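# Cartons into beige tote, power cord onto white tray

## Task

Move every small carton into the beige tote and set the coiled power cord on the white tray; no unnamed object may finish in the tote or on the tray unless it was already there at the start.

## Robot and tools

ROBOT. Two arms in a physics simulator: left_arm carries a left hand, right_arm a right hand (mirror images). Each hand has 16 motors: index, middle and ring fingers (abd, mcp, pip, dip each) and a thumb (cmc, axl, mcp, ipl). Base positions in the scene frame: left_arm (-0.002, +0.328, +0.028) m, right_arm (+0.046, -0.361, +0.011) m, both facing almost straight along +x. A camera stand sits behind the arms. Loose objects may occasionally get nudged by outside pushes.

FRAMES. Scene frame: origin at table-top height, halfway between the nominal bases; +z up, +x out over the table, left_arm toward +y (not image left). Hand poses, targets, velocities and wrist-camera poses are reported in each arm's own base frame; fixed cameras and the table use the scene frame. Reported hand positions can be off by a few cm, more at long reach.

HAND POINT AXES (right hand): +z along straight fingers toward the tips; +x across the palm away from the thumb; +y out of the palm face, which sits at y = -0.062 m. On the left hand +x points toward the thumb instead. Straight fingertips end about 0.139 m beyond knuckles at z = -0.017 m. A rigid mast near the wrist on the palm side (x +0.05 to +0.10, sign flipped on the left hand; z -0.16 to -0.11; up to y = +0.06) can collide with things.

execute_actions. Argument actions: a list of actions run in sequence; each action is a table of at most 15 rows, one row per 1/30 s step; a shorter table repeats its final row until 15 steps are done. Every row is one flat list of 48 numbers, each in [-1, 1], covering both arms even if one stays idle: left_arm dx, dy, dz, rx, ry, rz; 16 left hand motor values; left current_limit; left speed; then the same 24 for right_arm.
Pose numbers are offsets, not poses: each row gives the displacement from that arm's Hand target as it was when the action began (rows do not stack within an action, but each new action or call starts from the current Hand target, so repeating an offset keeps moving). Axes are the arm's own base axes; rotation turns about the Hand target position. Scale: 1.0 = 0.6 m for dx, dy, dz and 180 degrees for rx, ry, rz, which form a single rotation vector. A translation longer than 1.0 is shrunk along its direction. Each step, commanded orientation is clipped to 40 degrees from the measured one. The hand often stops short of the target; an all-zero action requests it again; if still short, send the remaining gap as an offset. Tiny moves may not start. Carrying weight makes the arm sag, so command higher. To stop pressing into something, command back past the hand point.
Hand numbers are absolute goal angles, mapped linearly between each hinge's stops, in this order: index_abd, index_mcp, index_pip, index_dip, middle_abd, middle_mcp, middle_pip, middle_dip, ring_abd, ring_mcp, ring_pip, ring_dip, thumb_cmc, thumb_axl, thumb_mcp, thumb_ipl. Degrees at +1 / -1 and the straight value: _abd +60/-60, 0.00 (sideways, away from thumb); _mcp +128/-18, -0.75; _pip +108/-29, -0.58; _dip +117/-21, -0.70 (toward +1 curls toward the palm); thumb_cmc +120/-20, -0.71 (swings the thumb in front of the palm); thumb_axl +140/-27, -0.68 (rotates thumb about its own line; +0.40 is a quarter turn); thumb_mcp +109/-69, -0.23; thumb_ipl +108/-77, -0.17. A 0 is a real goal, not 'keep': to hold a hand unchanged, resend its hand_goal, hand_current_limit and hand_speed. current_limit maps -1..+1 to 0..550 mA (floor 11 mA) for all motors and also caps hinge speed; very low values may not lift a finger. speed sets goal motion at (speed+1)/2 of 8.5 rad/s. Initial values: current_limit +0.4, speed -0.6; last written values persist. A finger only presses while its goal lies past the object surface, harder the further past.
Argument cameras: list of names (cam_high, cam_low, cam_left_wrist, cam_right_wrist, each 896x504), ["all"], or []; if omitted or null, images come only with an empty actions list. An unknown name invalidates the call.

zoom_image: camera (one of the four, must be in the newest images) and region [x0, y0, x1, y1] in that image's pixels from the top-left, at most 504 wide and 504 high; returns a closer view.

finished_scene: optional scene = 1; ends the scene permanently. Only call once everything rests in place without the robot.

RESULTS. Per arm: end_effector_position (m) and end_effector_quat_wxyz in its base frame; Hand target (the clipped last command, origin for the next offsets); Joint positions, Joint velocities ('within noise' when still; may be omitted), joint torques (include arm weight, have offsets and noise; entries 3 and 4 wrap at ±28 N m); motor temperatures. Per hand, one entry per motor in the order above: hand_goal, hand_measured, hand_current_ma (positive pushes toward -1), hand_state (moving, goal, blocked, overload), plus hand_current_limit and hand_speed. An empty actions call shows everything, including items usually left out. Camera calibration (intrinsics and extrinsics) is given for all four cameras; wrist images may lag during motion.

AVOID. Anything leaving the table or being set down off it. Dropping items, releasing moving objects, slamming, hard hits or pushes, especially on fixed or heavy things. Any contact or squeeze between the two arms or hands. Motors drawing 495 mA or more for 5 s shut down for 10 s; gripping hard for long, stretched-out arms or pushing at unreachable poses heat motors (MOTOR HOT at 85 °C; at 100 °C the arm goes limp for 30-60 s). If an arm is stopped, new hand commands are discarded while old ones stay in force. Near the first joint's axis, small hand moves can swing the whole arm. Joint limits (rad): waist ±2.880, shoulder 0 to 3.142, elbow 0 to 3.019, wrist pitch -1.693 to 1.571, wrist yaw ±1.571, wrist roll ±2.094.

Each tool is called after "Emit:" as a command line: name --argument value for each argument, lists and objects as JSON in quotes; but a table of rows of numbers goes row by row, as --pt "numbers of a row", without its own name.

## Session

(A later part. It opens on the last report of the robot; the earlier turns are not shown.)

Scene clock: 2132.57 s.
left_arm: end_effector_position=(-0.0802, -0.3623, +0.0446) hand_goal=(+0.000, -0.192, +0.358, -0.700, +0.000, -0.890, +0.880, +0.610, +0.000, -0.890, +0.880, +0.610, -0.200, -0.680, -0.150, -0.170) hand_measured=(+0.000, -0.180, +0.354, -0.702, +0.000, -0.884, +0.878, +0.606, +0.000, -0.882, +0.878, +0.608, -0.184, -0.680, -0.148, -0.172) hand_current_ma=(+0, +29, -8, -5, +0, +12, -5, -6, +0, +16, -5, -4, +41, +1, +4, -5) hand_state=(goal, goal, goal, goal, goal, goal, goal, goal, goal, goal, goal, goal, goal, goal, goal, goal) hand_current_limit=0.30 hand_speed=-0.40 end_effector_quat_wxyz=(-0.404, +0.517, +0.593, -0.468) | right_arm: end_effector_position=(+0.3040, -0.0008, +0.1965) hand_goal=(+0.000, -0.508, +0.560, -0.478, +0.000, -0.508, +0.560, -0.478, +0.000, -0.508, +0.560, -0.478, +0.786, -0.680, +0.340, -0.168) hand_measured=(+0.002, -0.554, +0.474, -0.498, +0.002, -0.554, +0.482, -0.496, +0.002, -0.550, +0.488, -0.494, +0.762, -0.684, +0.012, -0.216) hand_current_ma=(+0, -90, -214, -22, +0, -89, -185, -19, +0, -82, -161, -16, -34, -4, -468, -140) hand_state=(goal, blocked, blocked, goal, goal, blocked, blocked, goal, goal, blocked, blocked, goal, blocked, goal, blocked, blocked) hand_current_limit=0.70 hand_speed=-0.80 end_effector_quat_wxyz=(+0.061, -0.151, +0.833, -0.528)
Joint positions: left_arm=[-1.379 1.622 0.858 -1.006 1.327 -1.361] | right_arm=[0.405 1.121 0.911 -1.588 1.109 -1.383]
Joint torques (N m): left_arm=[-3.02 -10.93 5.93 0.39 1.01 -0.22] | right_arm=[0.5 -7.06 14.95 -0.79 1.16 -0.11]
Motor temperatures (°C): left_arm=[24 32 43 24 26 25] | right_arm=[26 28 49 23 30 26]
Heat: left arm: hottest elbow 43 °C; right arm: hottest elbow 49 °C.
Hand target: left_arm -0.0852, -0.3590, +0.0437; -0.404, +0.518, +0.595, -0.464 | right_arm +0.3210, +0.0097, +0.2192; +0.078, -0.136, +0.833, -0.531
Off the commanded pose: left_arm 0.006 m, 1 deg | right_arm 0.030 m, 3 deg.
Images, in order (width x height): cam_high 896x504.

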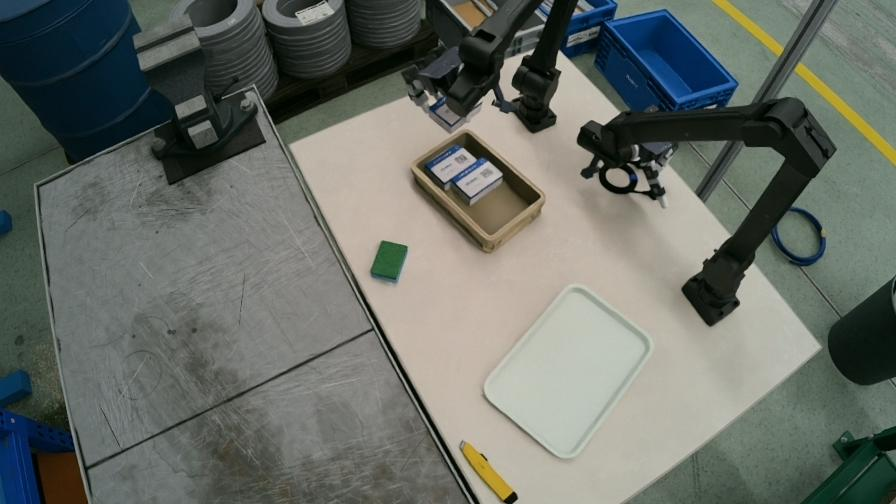

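Emit:
execute_actions --actions '[[[-0.0167,0.0267,0,0,0,0,0,-0.192,0.358,-0.7,0,-0.89,0.88,0.61,0,-0.89,0.88,0.61,-0.2,-0.68,-0.15,-0.17,0.3,-0.4,0.04,0.165,0.0,0,0,0.0,0,-0.507,0.56,-0.478,0,-0.507,0.56,-0.478,0,-0.507,0.56,-0.478,0.786,-0.68,0.34,-0.168,0.7,-0.8]],[[0,0,-0.04,0,0,0,0,-0.192,0.358,-0.7,0,-0.89,0.88,0.61,0,-0.89,0.88,0.61,-0.2,-0.68,-0.15,-0.17,0.3,-0.4,0.0,0.0,-0.04,0,0,0.0,0,-0.507,0.56,-0.478,0,-0.507,0.56,-0.478,0,-0.507,0.56,-0.478,0.786,-0.68,0.34,-0.168,0.7,-0.8]]]' --cameras '["cam_high","cam_low"]'

Emit:
zoom_image --camera "cam_high" --region '[590, 130, 690, 230]'

Emit:
zoom_image --camera "cam_high" --region '[400, 80, 560, 260]'

Scene clock: 2152.67 s.
left_arm: end_effector_position=(-0.0903, -0.3480, +0.0258) hand_goal=(+0.000, -0.192, +0.358, -0.700, +0.000, -0.890, +0.880, +0.610, +0.000, -0.890, +0.880, +0.610, -0.200, -0.680, -0.150, -0.170) hand_measured=(+0.000, -0.182, +0.354, -0.702, +0.000, -0.884, +0.878, +0.606, +0.000, -0.882, +0.878, +0.608, -0.184, -0.680, -0.148, -0.172) hand_current_ma=(+0, +24, -7, -4, +0, +12, -5, -6, +0, +16, -5, -4, +40, +1, +4, -5) hand_state=(goal, goal, goal, goal, goal, goal, goal, goal, goal, goal, goal, goal, goal, goal, goal, goal) hand_current_limit=0.30 hand_speed=-0.40 end_effector_quat_wxyz=(-0.396, +0.520, +0.592, -0.471) | right_arm: end_effector_position=(+0.3375, +0.1024, +0.1823) hand_goal=(+0.000, -0.508, +0.560, -0.478, +0.000, -0.508, +0.560, -0.478, +0.000, -0.508, +0.560, -0.478, +0.786, -0.680, +0.340, -0.168) hand_measured=(+0.002, -0.554, +0.474, -0.498, +0.002, -0.554, +0.482, -0.496, +0.002, -0.550, +0.488, -0.494, +0.762, -0.684, +0.012, -0.216) hand_current_ma=(+0, -92, -213, -22, +0, -90, -183, -19, +0, -82, -160, -16, -34, -4, -468, -140) hand_state=(goal, blocked, blocked, goal, goal, blocked, blocked, goal, goal, blocked, blocked, goal, blocked, goal, blocked, blocked) hand_current_limit=0.70 hand_speed=-0.80 end_effector_quat_wxyz=(+0.096, -0.169, +0.843, -0.502)
Joint positions: left_arm=[-1.401 1.597 0.764 -0.809 1.325 -1.474] | right_arm=[0.624 1.339 1.056 -1.695 1.023 -1.11]
Joint torques (N m): left_arm=[-2.37 -8.06 5.65 0.66 1.04 -0.2] | right_arm=[-0.67 -11.22 11.71 -1.11 0.93 -0.04]
Heat: left arm: hottest elbow 41 °C; right arm: hottest elbow 47 °C.
Hand target: left_arm -0.0951, -0.3430, +0.0197; -0.404, +0.518, +0.595, -0.464 | right_arm +0.3450, +0.1087, +0.1952; +0.078, -0.136, +0.833, -0.531
Off the commanded pose: left_arm 0.009 m, 1 deg | right_arm 0.016 m, 6 deg.
joint sent to its limit (right arm) — joint 4 (wrist pitch), lower limit. The joint targets are off in orientation, not in position.
Images, in order (width x height): cam_high 896x504, cam_low 896x504.

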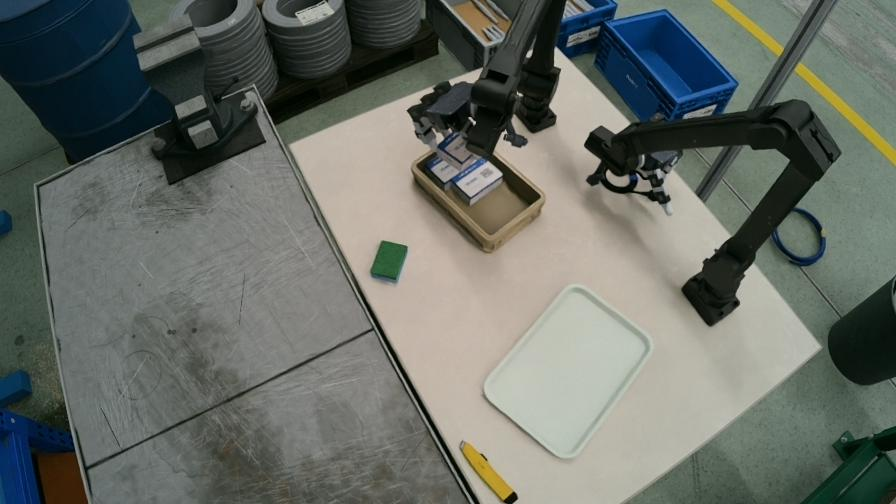

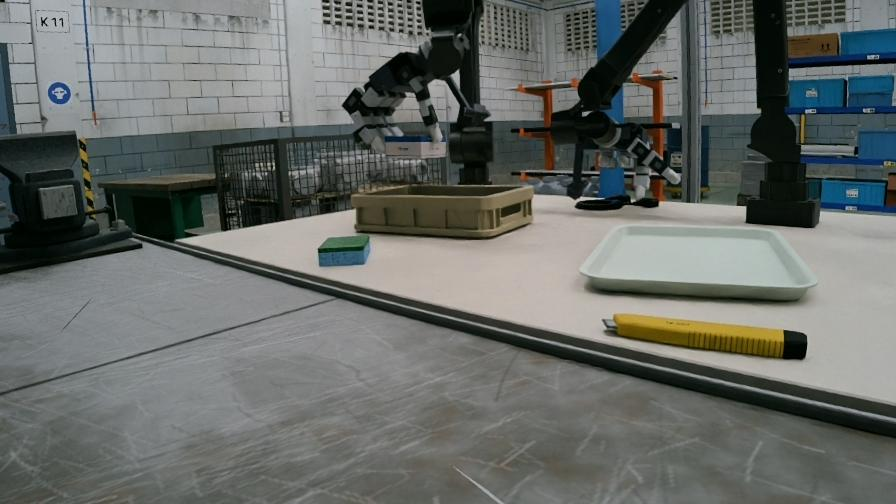

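Scaled by 5.040 from the camera's 896x504 image, which has a finer 1280x720 frame.

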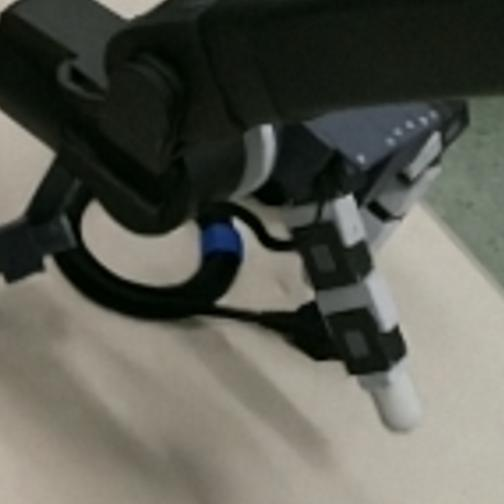

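Scaled by 2.800 from the camera's 896x504 image, which has a finer 1280x720 frame.

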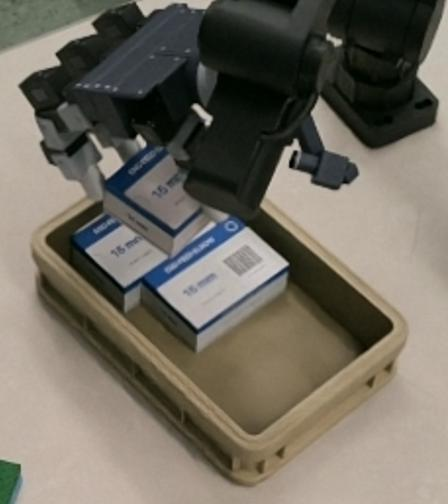

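Emit:
execute_actions --actions '[[[0,0,-0.007,0,0,0,0,-0.192,0.358,-0.7,0,-0.89,0.88,0.61,0,-0.89,0.88,0.61,-0.2,-0.68,-0.15,-0.17,0.3,-0.4,0,0.03,-0.1,0,0,0.0,0,-0.507,0.56,-0.478,0,-0.507,0.56,-0.478,0,-0.507,0.56,-0.478,0.786,-0.68,0.34,-0.168,0.7,-0.8]],[[0.042,0.02,0,0,0,0,0,-0.192,0.358,-0.7,0,-0.89,0.88,0.61,0,-0.89,0.88,0.61,-0.2,-0.68,-0.15,-0.17,0.3,-0.4,0.0,0.0,-0.05,0,0,0.0,0,-0.507,0.56,-0.478,0,-0.507,0.56,-0.478,0,-0.507,0.56,-0.478,0.786,-0.68,0.34,-0.168,0.7,-0.8]]]' --cameras '["cam_high","cam_low"]'

Emit:
zoom_image --camera "cam_high" --region '[590, 130, 690, 230]'

Emit:
zoom_image --camera "cam_high" --region '[400, 80, 560, 260]'

Emit:
zoom_image --camera "cam_low" --region '[320, 110, 560, 250]'

Scene clock: 2172.33 s.
left_arm: end_effector_position=(-0.0757, -0.3240, +0.0157) hand_goal=(+0.000, -0.192, +0.358, -0.700, +0.000, -0.890, +0.880, +0.610, +0.000, -0.890, +0.880, +0.610, -0.200, -0.680, -0.150, -0.170) hand_measured=(+0.000, -0.184, +0.354, -0.702, +0.000, -0.884, +0.878, +0.606, +0.000, -0.882, +0.878, +0.608, -0.184, -0.680, -0.148, -0.172) hand_current_ma=(+1, +19, -7, -4, +0, +12, -5, -6, +0, +16, -5, -4, +39, +1, +4, -5) hand_state=(goal, goal, goal, goal, goal, goal, goal, goal, goal, goal, goal, goal, goal, goal, goal, goal) hand_current_limit=0.30 hand_speed=-0.40 end_effector_quat_wxyz=(-0.405, +0.517, +0.597, -0.461) | right_arm: end_effector_position=(+0.3451, +0.1220, +0.1036) hand_goal=(+0.000, -0.508, +0.560, -0.478, +0.000, -0.508, +0.560, -0.478, +0.000, -0.508, +0.560, -0.478, +0.786, -0.680, +0.340, -0.168) hand_measured=(+0.002, -0.554, +0.474, -0.498, +0.002, -0.554, +0.482, -0.496, +0.002, -0.550, +0.488, -0.494, +0.762, -0.684, +0.012, -0.216) hand_current_ma=(+0, -92, -213, -22, +0, -90, -183, -19, +0, -82, -160, -16, -34, -4, -467, -140) hand_state=(goal, blocked, blocked, goal, goal, blocked, blocked, goal, goal, blocked, blocked, goal, blocked, goal, blocked, blocked) hand_current_limit=0.70 hand_speed=-0.80 end_effector_quat_wxyz=(+0.073, -0.132, +0.834, -0.530)
Joint positions: left_arm=[-1.349 1.634 0.759 -1.016 1.307 -1.247] | right_arm=[0.674 1.57 1.03 -1.698 0.996 -0.837]
Joint torques (N m): left_arm=[-0.56 -7.36 7.39 -0.58 0.99 0.1] | right_arm=[0.5 -13.33 7.64 -1.02 0.73 -0.04]
Heat: left arm: hottest elbow 39 °C; right arm: hottest elbow 45 °C.
Hand target: left_arm -0.0700, -0.3309, +0.0155; -0.404, +0.518, +0.595, -0.464 | right_arm +0.3449, +0.1268, +0.1051; +0.078, -0.136, +0.833, -0.531
Off the commanded pose: left_arm 0.009 m, 0 deg | right_arm 0.005 m, 1 deg.
Images, in order (width x height): cam_high 896x504, cam_low 896x504.

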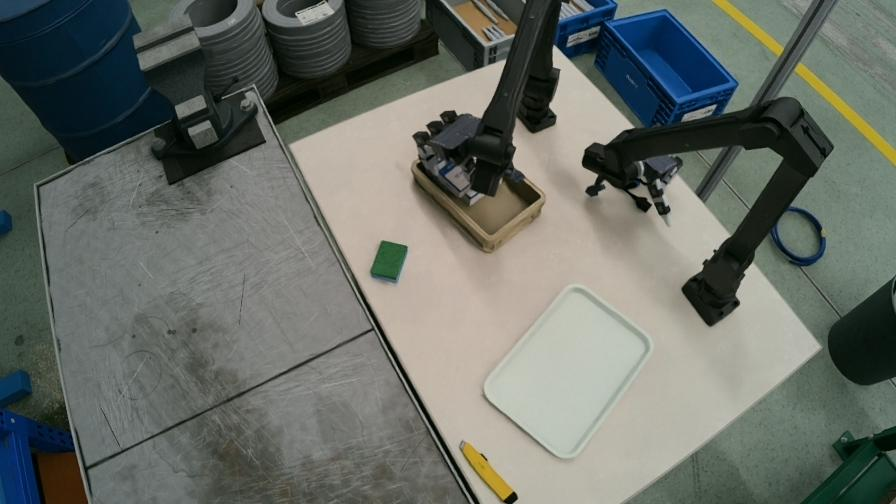

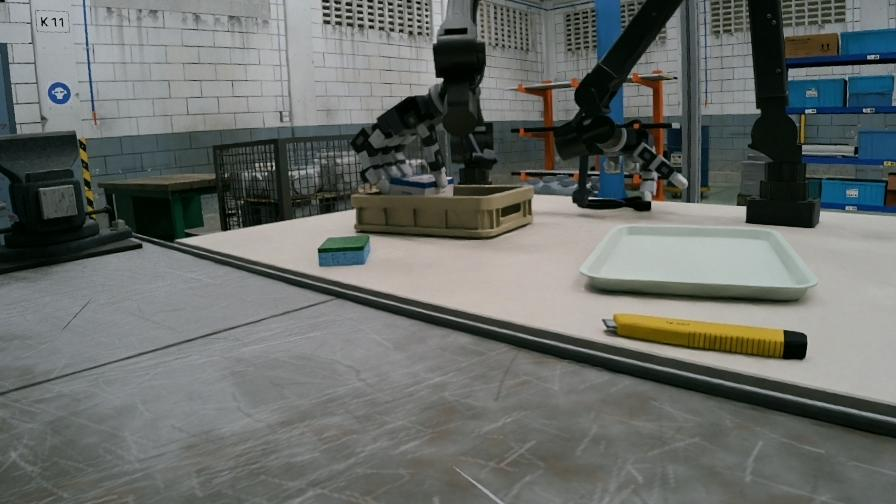

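Scaled by 5.040 from the camera's 896x504 image, which has a finer 1280x720 frame.

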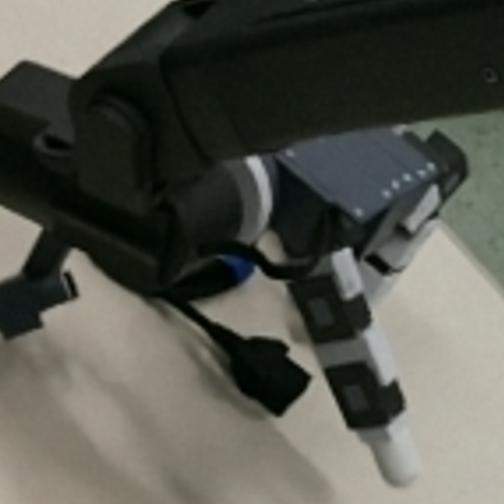

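Scaled by 2.800 from the camera's 896x504 image, which has a finer 1280x720 frame.

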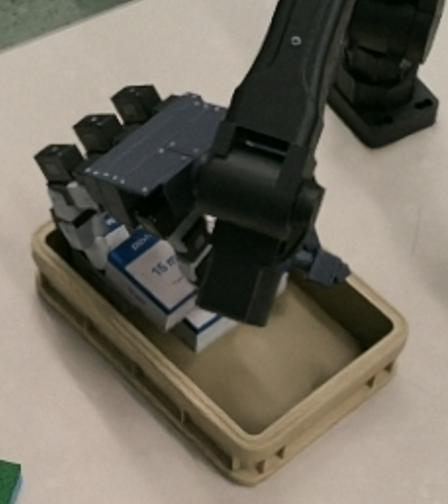

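Scaled by 2.100 from the camera's 896x504 image, which has a finer 1280x720 frame.

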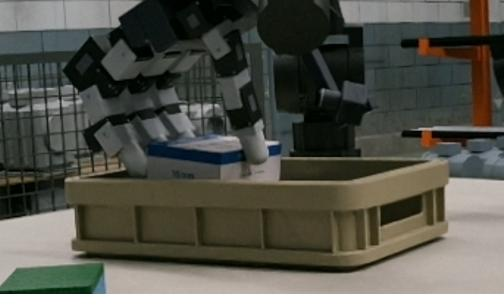

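Emit:
execute_actions --actions '[[[0.037,0.017,0,0,0,0.0,0,-0.192,0.358,-0.7,0,-0.89,0.88,0.61,0,-0.89,0.88,0.61,-0.2,-0.68,-0.15,-0.17,0.3,-0.4,-0.012,-0.004,-0.015,0,0,0.0,0,-0.507,0.56,-0.478,0,-0.507,0.56,-0.478,0,-0.507,0.56,-0.478,0.786,-0.68,0.34,-0.168,0.7,-0.8]],[[0,0,0,0,0,0.022,0,-0.192,0.358,-0.7,0,-0.89,0.88,0.61,0,-0.89,0.88,0.61,0.514,-0.68,-0.15,-0.17,0.4,-0.4,0.0,0.0,-0.007,0,0,0.0,0,-0.507,0.56,-0.478,0,-0.507,0.56,-0.478,0,-0.507,0.56,-0.478,0.786,-0.68,0.34,-0.168,0.7,-0.8]]]' --cameras '["cam_high","cam_low","cam_left_wrist"]'

Emit:
zoom_image --camera "cam_high" --region '[590, 130, 690, 230]'

Emit:
zoom_image --camera "cam_low" --region '[320, 110, 560, 250]'

Scene clock: 2203.83 s.
left_arm: end_effector_position=(-0.0523, -0.3183, +0.0149) hand_goal=(+0.000, -0.192, +0.358, -0.700, +0.000, -0.890, +0.880, +0.610, +0.000, -0.890, +0.880, +0.610, +0.514, -0.680, -0.150, -0.170) hand_measured=(-0.002, -0.184, +0.356, -0.702, +0.000, -0.884, +0.878, +0.606, +0.000, -0.882, +0.878, +0.608, +0.470, -0.680, -0.148, -0.172) hand_current_ma=(-4, +17, -2, -2, +0, +12, -5, -6, +0, +16, -5, -4, -141, -1, +2, -4) hand_state=(goal, goal, goal, goal, goal, goal, goal, goal, goal, goal, goal, goal, blocked, goal, goal, goal) hand_current_limit=0.40 hand_speed=-0.40 end_effector_quat_wxyz=(-0.399, +0.494, +0.613, -0.470) | right_arm: end_effector_position=(+0.3417, +0.1203, +0.0989) hand_goal=(+0.000, -0.508, +0.560, -0.478, +0.000, -0.508, +0.560, -0.478, +0.000, -0.508, +0.560, -0.478, +0.786, -0.680, +0.340, -0.168) hand_measured=(+0.002, -0.554, +0.474, -0.500, +0.002, -0.554, +0.484, -0.496, +0.002, -0.552, +0.496, -0.494, +0.760, -0.686, +0.012, -0.216) hand_current_ma=(+0, -92, -212, -27, +0, -90, -179, -19, +0, -86, -139, -16, -35, -4, -467, -140) hand_state=(goal, blocked, blocked, blocked, goal, blocked, blocked, goal, goal, blocked, blocked, goal, blocked, goal, blocked, blocked) hand_current_limit=0.70 hand_speed=-0.80 end_effector_quat_wxyz=(+0.075, -0.132, +0.833, -0.532)
Joint positions: left_arm=[-1.268 1.652 0.763 -1.113 1.303 -1.15] | right_arm=[0.679 1.57 1.012 -1.689 0.999 -0.826]
Joint torques (N m): left_arm=[-1.03 -10.23 4.98 0.42 1.07 -0.04] | right_arm=[0.62 -12.57 5.83 -0.27 0.47 -0.05]
Motor temperatures (°C): left_arm=[24 31 38 24 26 25] | right_arm=[26 28 39 23 30 26]
Heat: left arm: hottest elbow 38 °C; right arm: hottest elbow 39 °C.
Hand target: left_arm -0.0478, -0.3208, +0.0155; -0.387, +0.497, +0.613, -0.477 | right_arm +0.3377, +0.1243, +0.0919; +0.077, -0.136, +0.833, -0.531
Off the commanded pose: left_arm 0.005 m, 2 deg | right_arm 0.009 m, 1 deg.
camera_calibration:
cam_left_wrist: T_world_to_cam=[[0.00980103, -0.844948, 0.534759, -0.313417], [0.515838, 0.462407, 0.721174, 0.107602], [-0.85663, 0.268781, 0.440388, 0.159513], [0, 0, 0, 1]] pos_world=[0.0842106, -0.357451, 0.0197549]
Images, in order (width x height): cam_high 896x504, cam_low 896x504, cam_left_wrist 896x504.

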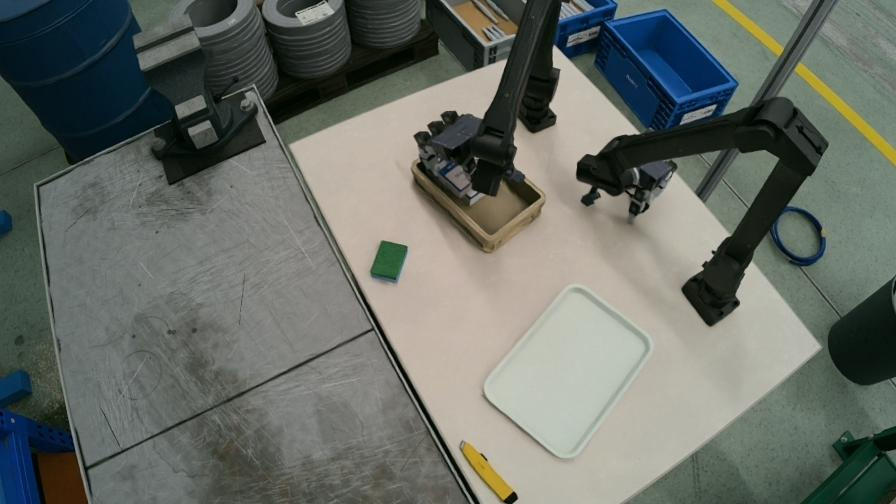

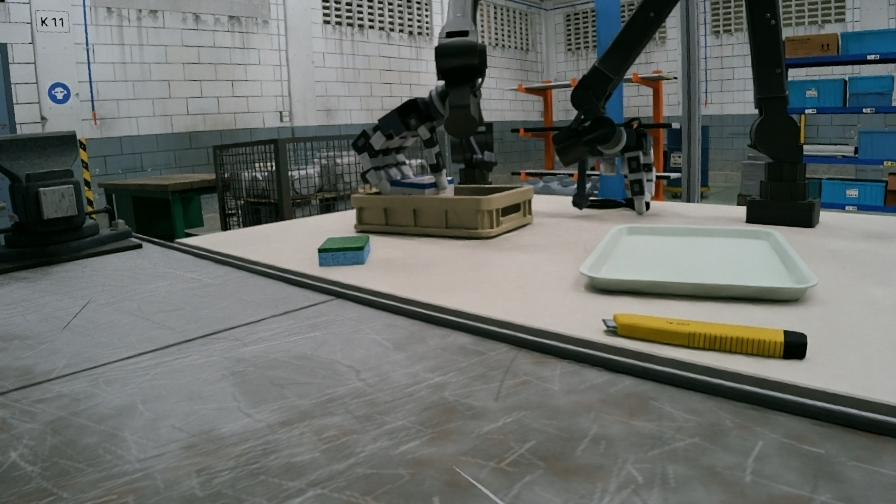

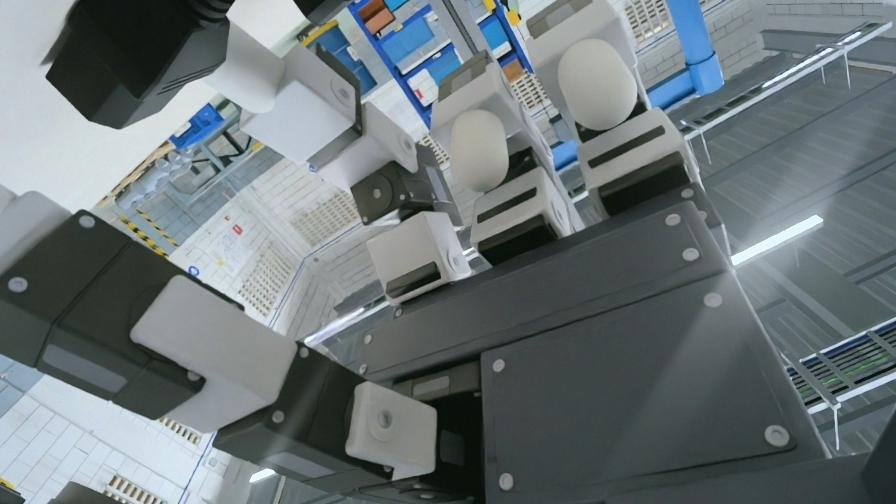

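Scaled by 5.040 from the camera's 896x504 image, which has a finer 1280x720 frame.

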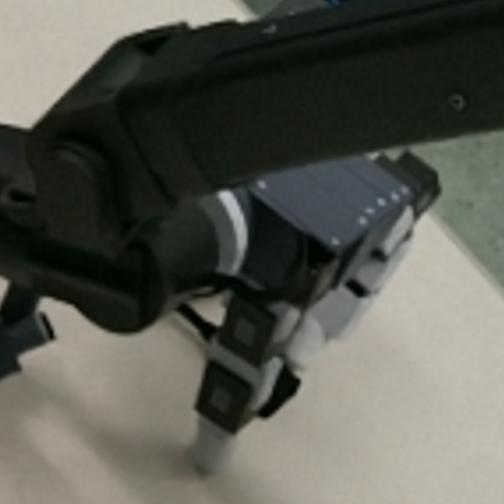

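Scaled by 2.100 from the camera's 896x504 image, which has a finer 1280x720 frame.

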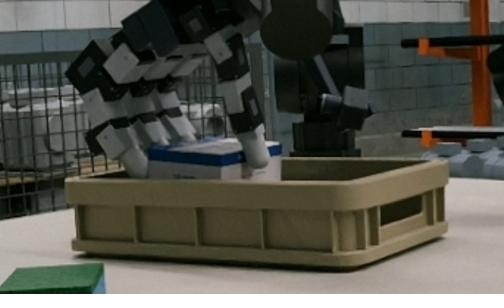

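Emit:
execute_actions --actions '[[[0.0,0.0,0.007,0,0,0.0,0,-0.192,0.358,-0.7,0,-0.89,0.88,0.61,0,-0.89,0.88,0.61,0.514,-0.68,-0.15,-0.17,0.4,-0.5,0,0,-0.003,0,0,0.0,0,-0.507,0.44,-0.478,0,-0.507,0.44,-0.478,0,-0.507,0.44,-0.478,0.786,-0.68,-0.02,-0.168,0.4,-0.85]],[[0,0,0,0,0,0,0,-0.15,0.358,-0.7,0,-0.89,0.88,0.61,0,-0.89,0.88,0.61,0.514,-0.68,0.02,-0.17,0.4,-0.5,0.0,0.0,0,0,0,0.0,0,-0.507,0.3,-0.478,0,-0.507,0.3,-0.478,0,-0.507,0.3,-0.478,0.786,-0.68,-0.1,-0.168,0.4,-0.85]]]' --cameras '["cam_high","cam_low"]'

Emit:
zoom_image --camera "cam_high" --region '[590, 130, 690, 230]'

Emit:
zoom_image --camera "cam_low" --region '[320, 110, 560, 250]'

Scene clock: 2235.67 s.
left_arm: end_effector_position=(-0.0519, -0.3195, +0.0179) hand_goal=(+0.000, -0.150, +0.358, -0.700, +0.000, -0.890, +0.880, +0.610, +0.000, -0.890, +0.880, +0.610, +0.514, -0.680, +0.020, -0.170) hand_measured=(-0.002, -0.148, +0.356, -0.702, +0.000, -0.884, +0.878, +0.606, +0.000, -0.882, +0.878, +0.608, +0.512, -0.680, +0.016, -0.172) hand_current_ma=(-4, +2, -2, -2, +0, +12, -5, -6, +0, +16, -5, -4, -2, -1, -8, -4) hand_state=(goal, goal, goal, goal, goal, goal, goal, goal, goal, goal, goal, goal, goal, goal, goal, goal) hand_current_limit=0.40 hand_speed=-0.50 end_effector_quat_wxyz=(-0.395, +0.497, +0.611, -0.472) | right_arm: end_effector_position=(+0.3391, +0.1202, +0.0948) hand_goal=(+0.000, -0.508, +0.300, -0.478, +0.000, -0.508, +0.300, -0.478, +0.000, -0.508, +0.300, -0.478, +0.786, -0.680, -0.100, -0.168) hand_measured=(+0.002, -0.506, +0.302, -0.482, +0.002, -0.504, +0.302, -0.480, +0.002, -0.504, +0.302, -0.480, +0.780, -0.682, -0.096, -0.170) hand_current_ma=(+0, +1, +1, -2, +0, +2, +1, -1, +0, +2, +1, -1, -5, -2, +4, -1) hand_state=(goal, goal, goal, goal, goal, goal, goal, goal, goal, goal, goal, goal, goal, goal, goal, goal) hand_current_limit=0.40 hand_speed=-0.85 end_effector_quat_wxyz=(+0.075, -0.131, +0.834, -0.531)
Joint positions: left_arm=[-1.268 1.641 0.763 -1.113 1.303 -1.15] | right_arm=[0.682 1.57 1 -1.677 0.996 -0.823]
Joint torques (N m): left_arm=[-0.26 -10.64 5.14 0.14 1.02 -0.07] | right_arm=[-0.09 -12.98 6.65 -0.62 0.55 -0.11]
Heat: left arm: hottest elbow 37 °C; right arm: hottest elbow 37 °C.
Hand target: left_arm -0.0477, -0.3208, +0.0198; -0.387, +0.497, +0.613, -0.477 | right_arm +0.3378, +0.1244, +0.0902; +0.078, -0.136, +0.833, -0.531
Off the commanded pose: left_arm 0.005 m, 1 deg | right_arm 0.006 m, 1 deg.
Images, in order (width x height): cam_high 896x504, cam_low 896x504.

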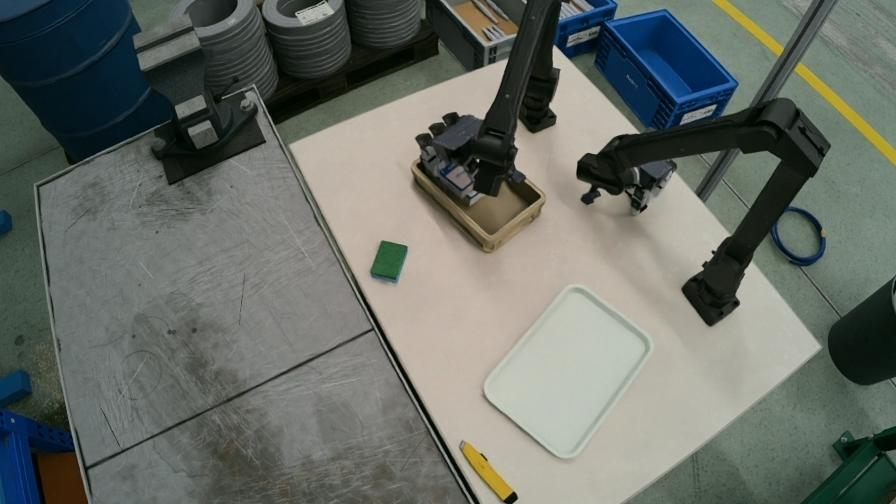

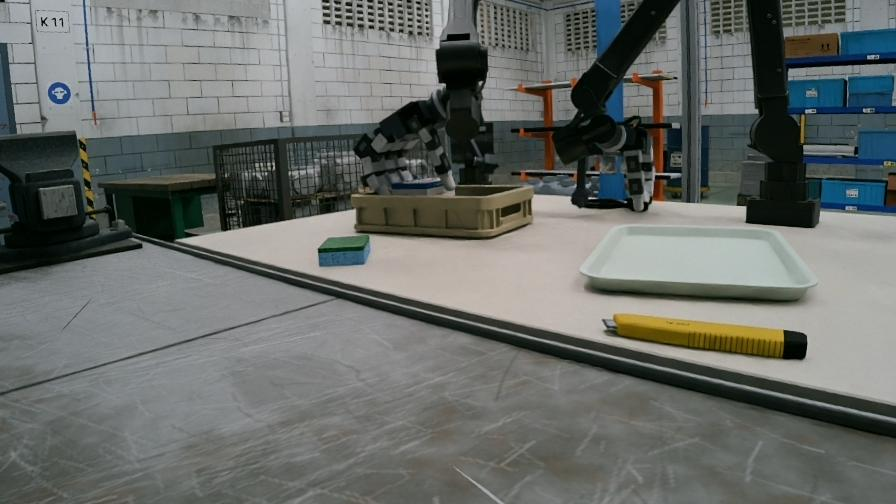

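Scaled by 5.040 from the camera's 896x504 image, which has a finer 1280x720 frame.

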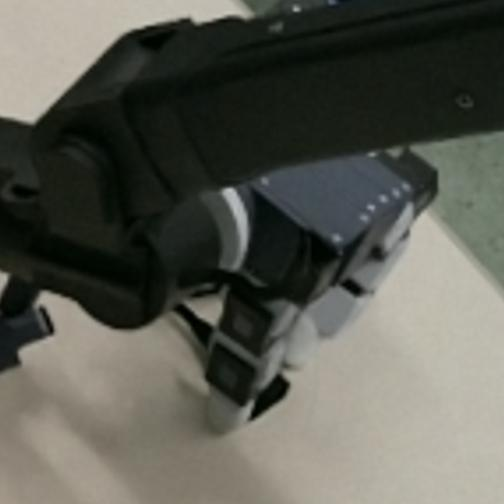

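Scaled by 2.100 from the camera's 896x504 image, which has a finer 1280x720 frame.

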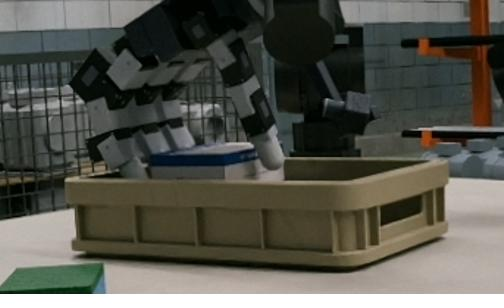

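Emit:
execute_actions --actions '[[[0.0,0.0,0,0,0,0.0,0,-0.12,0.358,-0.7,0,-0.89,0.88,0.61,0,-0.89,0.88,0.61,0.514,-0.68,0.09,-0.17,0.4,-0.6,0,0,0.2,0,0,0.0,0,-0.507,0.2,-0.478,0,-0.507,0.2,-0.478,0,-0.507,0.2,-0.478,0.786,-0.68,-0.15,-0.168,0.4,-0.85]],[[0,0,0,0,0,0,0,-0.09,0.358,-0.7,0,-0.89,0.88,0.61,0,-0.89,0.88,0.61,0.514,-0.68,0.16,-0.17,0.4,-0.7,0.0,0.0,0.08,0.1177,-0.0591,-0.1446,0,-0.507,0.2,-0.478,0,-0.507,0.2,-0.478,0,-0.507,0.2,-0.478,0.786,-0.68,-0.169,-0.168,0.4,-0.85]]]' --cameras '["cam_high"]'

Emit:
zoom_image --camera "cam_high" --region '[590, 130, 690, 230]'

Emit:
zoom_image --camera "cam_high" --region '[400, 80, 560, 260]'

Scene clock: 2270.70 s.
left_arm: end_effector_position=(-0.0519, -0.3195, +0.0179) hand_goal=(+0.000, -0.090, +0.358, -0.700, +0.000, -0.890, +0.880, +0.610, +0.000, -0.890, +0.880, +0.610, +0.514, -0.680, +0.160, -0.170) hand_measured=(-0.002, -0.128, +0.350, -0.702, +0.000, -0.884, +0.878, +0.606, +0.000, -0.882, +0.878, +0.608, +0.512, -0.680, +0.074, -0.188) hand_current_ma=(-4, -124, -16, -3, +0, +12, -5, -6, +0, +16, -5, -4, -2, -1, -385, -70) hand_state=(goal, blocked, goal, goal, goal, goal, goal, goal, goal, goal, goal, goal, goal, goal, blocked, goal) hand_current_limit=0.40 hand_speed=-0.70 end_effector_quat_wxyz=(-0.395, +0.497, +0.611, -0.472) | right_arm: end_effector_position=(+0.3276, +0.1188, +0.2414) hand_goal=(+0.000, -0.508, +0.200, -0.478, +0.000, -0.508, +0.200, -0.478, +0.000, -0.508, +0.200, -0.478, +0.786, -0.680, -0.170, -0.168) hand_measured=(+0.002, -0.504, +0.202, -0.482, +0.002, -0.502, +0.202, -0.480, +0.002, -0.502, +0.202, -0.480, +0.784, -0.682, -0.162, -0.170) hand_current_ma=(+0, +3, +0, -1, +0, +4, +0, -1, +0, +4, +1, -1, -1, -1, +8, -1) hand_state=(goal, goal, goal, goal, goal, goal, goal, goal, goal, goal, goal, goal, goal, goal, goal, goal) hand_current_limit=0.40 hand_speed=-0.85 end_effector_quat_wxyz=(+0.127, +0.060, +0.943, -0.303)
Joint positions: left_arm=[-1.268 1.641 0.763 -1.113 1.302 -1.15] | right_arm=[0.542 1.143 1.112 -1.701 0.652 -0.848]
Joint torques (N m): left_arm=[-0.79 -10.23 5.03 0.17 1.02 -0.1] | right_arm=[-0.62 -7.88 13.65 -0.47 0.52 0.02]
Heat: left arm: hottest elbow 36 °C; right arm: hottest elbow 36 °C.
Hand target: left_arm -0.0477, -0.3208, +0.0198; -0.387, +0.497, +0.613, -0.477 | right_arm +0.3378, +0.1243, +0.2582; +0.056, +0.120, +0.914, -0.385
Off the commanded pose: left_arm 0.005 m, 1 deg | right_arm 0.021 m, 15 deg.
joint sent to its limit (right arm) — joint 4 (wrist pitch), lower limit. The joint targets are off in orientation, not in position.
Images, in order (width x height): cam_high 896x504.

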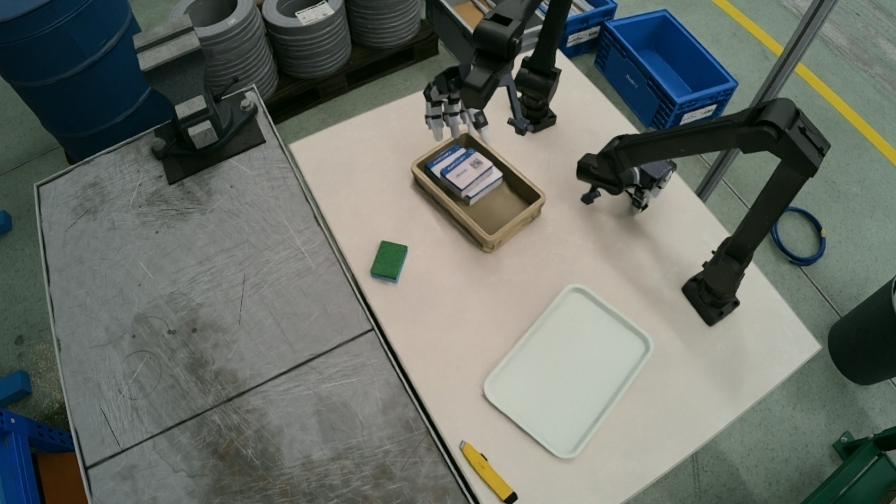

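Scaled by 5.040 from the camera's 896x504 image, which has a finer 1280x720 frame.

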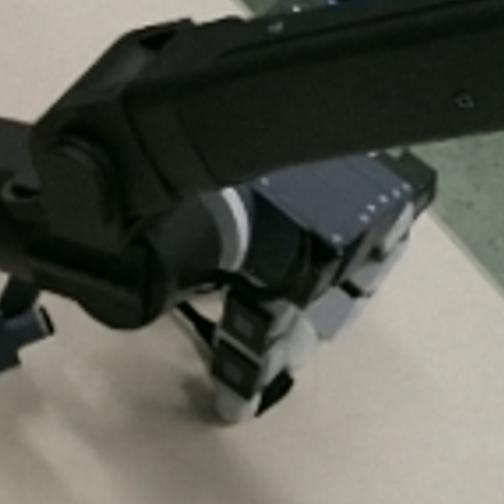

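Scaled by 2.800 from the camera's 896x504 image, which has a finer 1280x720 frame.

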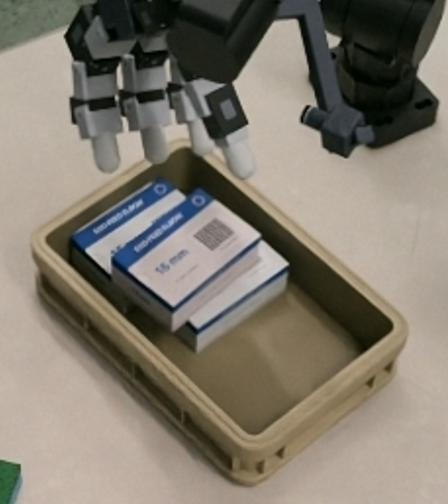

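Emit:
execute_actions --actions '[[[0.0,0.0,0,0,0,0.0,0,-0.06,0.358,-0.7,0,-0.89,0.88,0.61,0,-0.89,0.88,0.61,0.514,-0.68,0.22,-0.17,0.5,-0.7,0,0,0.04,0.1177,-0.0591,-0.1446,0,-0.507,0.1,-0.478,0,-0.507,0.1,-0.478,0,-0.507,0.1,-0.478,0.786,-0.68,-0.169,-0.168,0.4,-0.85]],[[0,0,0.05,0,0,0,0,-0.06,0.358,-0.7,0,-0.89,0.88,0.61,0,-0.89,0.88,0.61,0.514,-0.68,0.22,-0.17,0.5,-0.7,0.0,0.0,0.0,0.1177,-0.0591,-0.1446,0,-0.507,0.01,-0.478,0,-0.507,0.01,-0.478,0,-0.507,0.01,-0.478,0.786,-0.68,-0.169,-0.168,0.4,-0.85]]]' --cameras '["cam_high","cam_low"]'

Emit:
zoom_image --camera "cam_high" --region '[590, 130, 690, 230]'

Emit:
zoom_image --camera "cam_low" --region '[550, 110, 690, 230]'

Scene clock: 2280.07 s.
left_arm: end_effector_position=(-0.0530, -0.3155, +0.0430) hand_goal=(+0.000, -0.060, +0.358, -0.700, +0.000, -0.890, +0.880, +0.610, +0.000, -0.890, +0.880, +0.610, +0.514, -0.680, +0.220, -0.170) hand_measured=(+0.000, -0.126, +0.322, -0.716, +0.000, -0.884, +0.878, +0.606, +0.000, -0.882, +0.878, +0.608, +0.512, -0.680, +0.098, -0.190) hand_current_ma=(+0, -248, -110, -41, +0, +12, -5, -6, +0, +16, -5, -4, -2, -1, -413, -76) hand_state=(goal, blocked, blocked, goal, goal, goal, goal, goal, goal, goal, goal, goal, goal, goal, blocked, goal) hand_current_limit=0.50 hand_speed=-0.70 end_effector_quat_wxyz=(-0.390, +0.502, +0.609, -0.475) | right_arm: end_effector_position=(+0.3292, +0.1181, +0.2589) hand_goal=(+0.000, -0.508, +0.010, -0.478, +0.000, -0.508, +0.010, -0.478, +0.000, -0.508, +0.010, -0.478, +0.786, -0.680, -0.170, -0.168) hand_measured=(+0.000, -0.508, +0.010, -0.482, +0.000, -0.510, +0.010, -0.480, +0.000, -0.510, +0.012, -0.480, +0.786, -0.682, -0.162, -0.168) hand_current_ma=(+0, +0, +0, -1, +0, +0, +0, -1, +0, -1, +0, -1, +0, -1, +8, +0) hand_state=(goal, goal, goal, goal, goal, goal, goal, goal, goal, goal, goal, goal, goal, goal, goal, goal) hand_current_limit=0.40 hand_speed=-0.85 end_effector_quat_wxyz=(-0.021, +0.573, +0.819, -0.026)
Joint positions: left_arm=[-1.268 1.562 0.763 -1.176 1.302 -1.15] | right_arm=[0.424 1.072 1.114 -1.678 -0.009 0.073]
Joint torques (N m): left_arm=[-0.85 -8 7.58 -0.95 1.06 -0.16] | right_arm=[-0.15 -9.05 13.11 0.7 0.08 -0.02]
Heat: left arm: hottest elbow 36 °C; right arm: hottest elbow 37 °C.
Hand target: left_arm -0.0477, -0.3208, +0.0497; -0.387, +0.497, +0.613, -0.477 | right_arm +0.3378, +0.1244, +0.2822; -0.001, +0.573, +0.819, +0.000
Off the commanded pose: left_arm 0.010 m, 1 deg | right_arm 0.026 m, 4 deg.
Images, in order (width x height): cam_high 896x504, cam_low 896x504.

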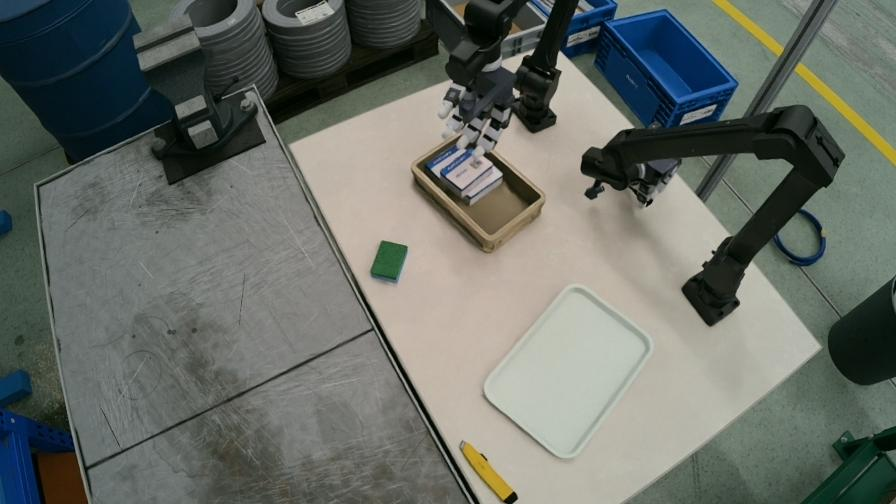

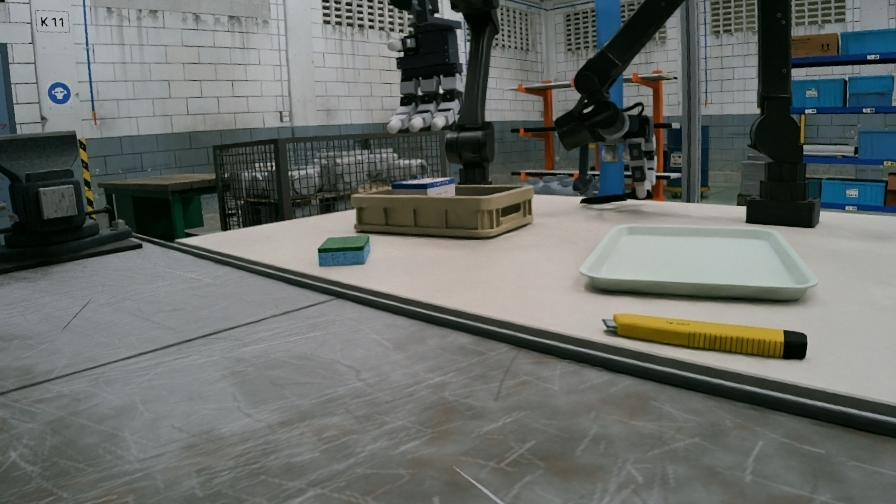

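Scaled by 5.040 from the camera's 896x504 image, which has a finer 1280x720 frame.

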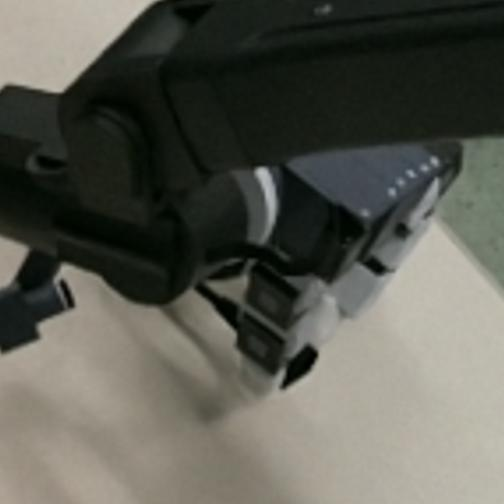

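Scaled by 3.600 from the camera's 896x504 image, which has a finer 1280x720 frame.

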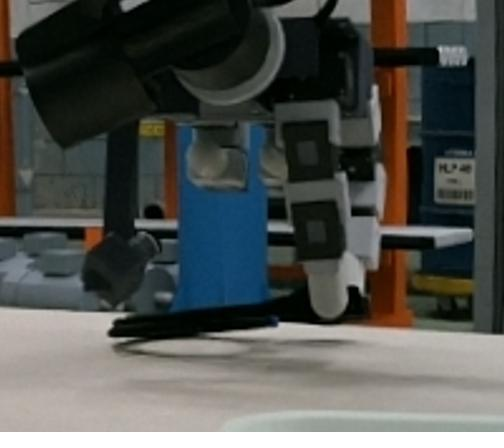

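Emit:
execute_actions --actions '[[[0,0,0.06,0,0,0,0,-0.06,0.358,-0.7,0,-0.89,0.88,0.61,0,-0.89,0.88,0.61,0.514,-0.68,0.22,-0.17,0.5,-0.7,-0.03,0,-0.02,0.0658,0.1176,-0.1602,0,-0.507,0.01,-0.478,0,-0.507,0.01,-0.478,0,-0.507,0.01,-0.478,0.786,-0.68,-0.169,-0.168,0.4,-0.85]],[[0,0,0.08,0,0,0,0,-0.06,0.358,-0.7,0,-0.89,0.88,0.61,0,-0.89,0.88,0.61,0.514,-0.68,0.22,-0.17,0.5,-0.7,-0.03,0,-0.02,0.0658,0.1176,-0.1602,0,-0.507,0.01,-0.478,0,-0.507,0.01,-0.478,0,-0.507,0.01,-0.478,0.786,-0.68,-0.169,-0.168,0.4,-0.85]]]' --cameras '["cam_high","cam_low"]'

Scene clock: 2336.90 s.
left_arm: end_effector_position=(-0.0556, -0.3074, +0.1224) hand_goal=(+0.000, -0.060, +0.358, -0.700, +0.000, -0.890, +0.880, +0.610, +0.000, -0.890, +0.880, +0.610, +0.514, -0.680, +0.220, -0.170) hand_measured=(+0.002, -0.126, +0.316, -0.720, +0.000, -0.884, +0.878, +0.606, +0.000, -0.882, +0.878, +0.608, +0.518, -0.680, +0.122, -0.190) hand_current_ma=(+1, -248, -134, -53, +0, +12, -5, -6, +0, +16, -5, -4, +7, +0, -412, -76) hand_state=(goal, blocked, blocked, goal, goal, goal, goal, goal, goal, goal, goal, goal, goal, goal, blocked, blocked) hand_current_limit=0.50 hand_speed=-0.70 end_effector_quat_wxyz=(-0.397, +0.494, +0.615, -0.470) | right_arm: end_effector_position=(+0.2867, +0.1249, +0.2394) hand_goal=(+0.000, -0.508, +0.010, -0.478, +0.000, -0.508, +0.010, -0.478, +0.000, -0.508, +0.010, -0.478, +0.786, -0.680, -0.170, -0.168) hand_measured=(+0.000, -0.508, +0.010, -0.482, +0.000, -0.508, +0.010, -0.480, +0.000, -0.506, +0.010, -0.480, +0.784, -0.682, -0.162, -0.168) hand_current_ma=(+0, +0, +0, -1, +0, +0, +0, -1, +0, +0, +0, -1, -1, -1, +8, +0) hand_state=(goal, goal, goal, goal, goal, goal, goal, goal, goal, goal, goal, goal, goal, goal, goal, goal) hand_current_limit=0.40 hand_speed=-0.85 end_effector_quat_wxyz=(-0.361, +0.858, +0.365, +0.001)
Joint positions: left_arm=[-1.268 1.395 0.84 -1.427 1.303 -1.17] | right_arm=[0.239 1.159 1.146 -1.701 -0.727 0.95]
Joint torques (N m): left_arm=[-0.62 -7.12 11.28 -0.83 1.03 0.03] | right_arm=[-1.38 -7.53 14.71 -0.46 -0.73 -0.03]
Heat: left arm: hottest elbow 38 °C; right arm: hottest elbow 39 °C.
Hand target: left_arm -0.0477, -0.3208, +0.1337; -0.387, +0.497, +0.613, -0.477 | right_arm +0.3018, +0.1243, +0.2583; -0.392, +0.837, +0.380, -0.039
Off the commanded pose: left_arm 0.019 m, 1 deg | right_arm 0.024 m, 7 deg.
joint sent to its limit (right arm) — joint 4 (wrist pitch), lower limit. The joint targets are off in orientation, not in position.
Images, in order (width x height): cam_high 896x504, cam_low 896x504.

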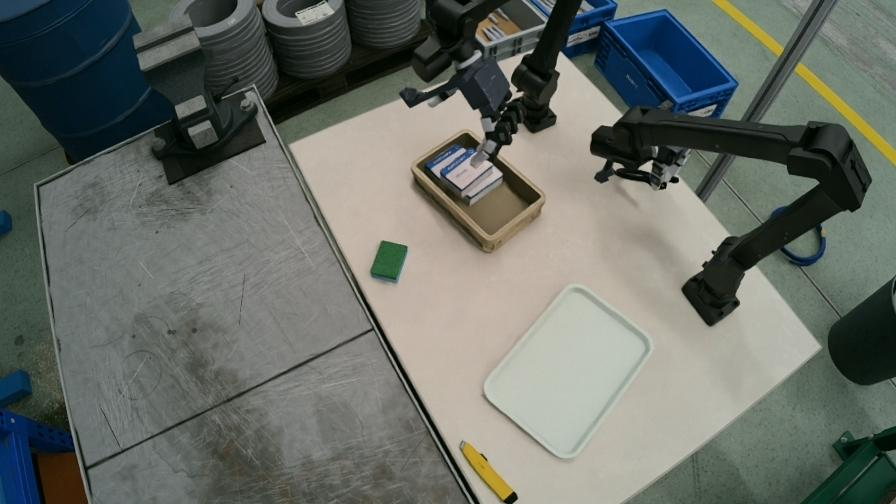

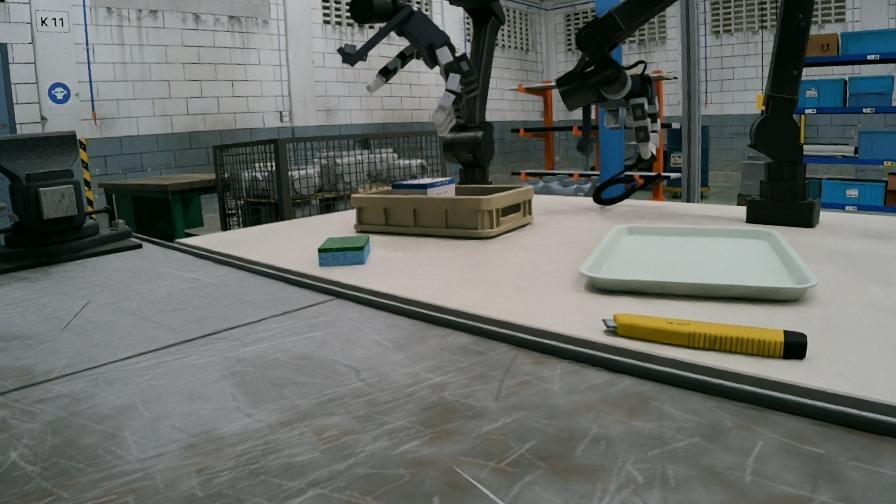

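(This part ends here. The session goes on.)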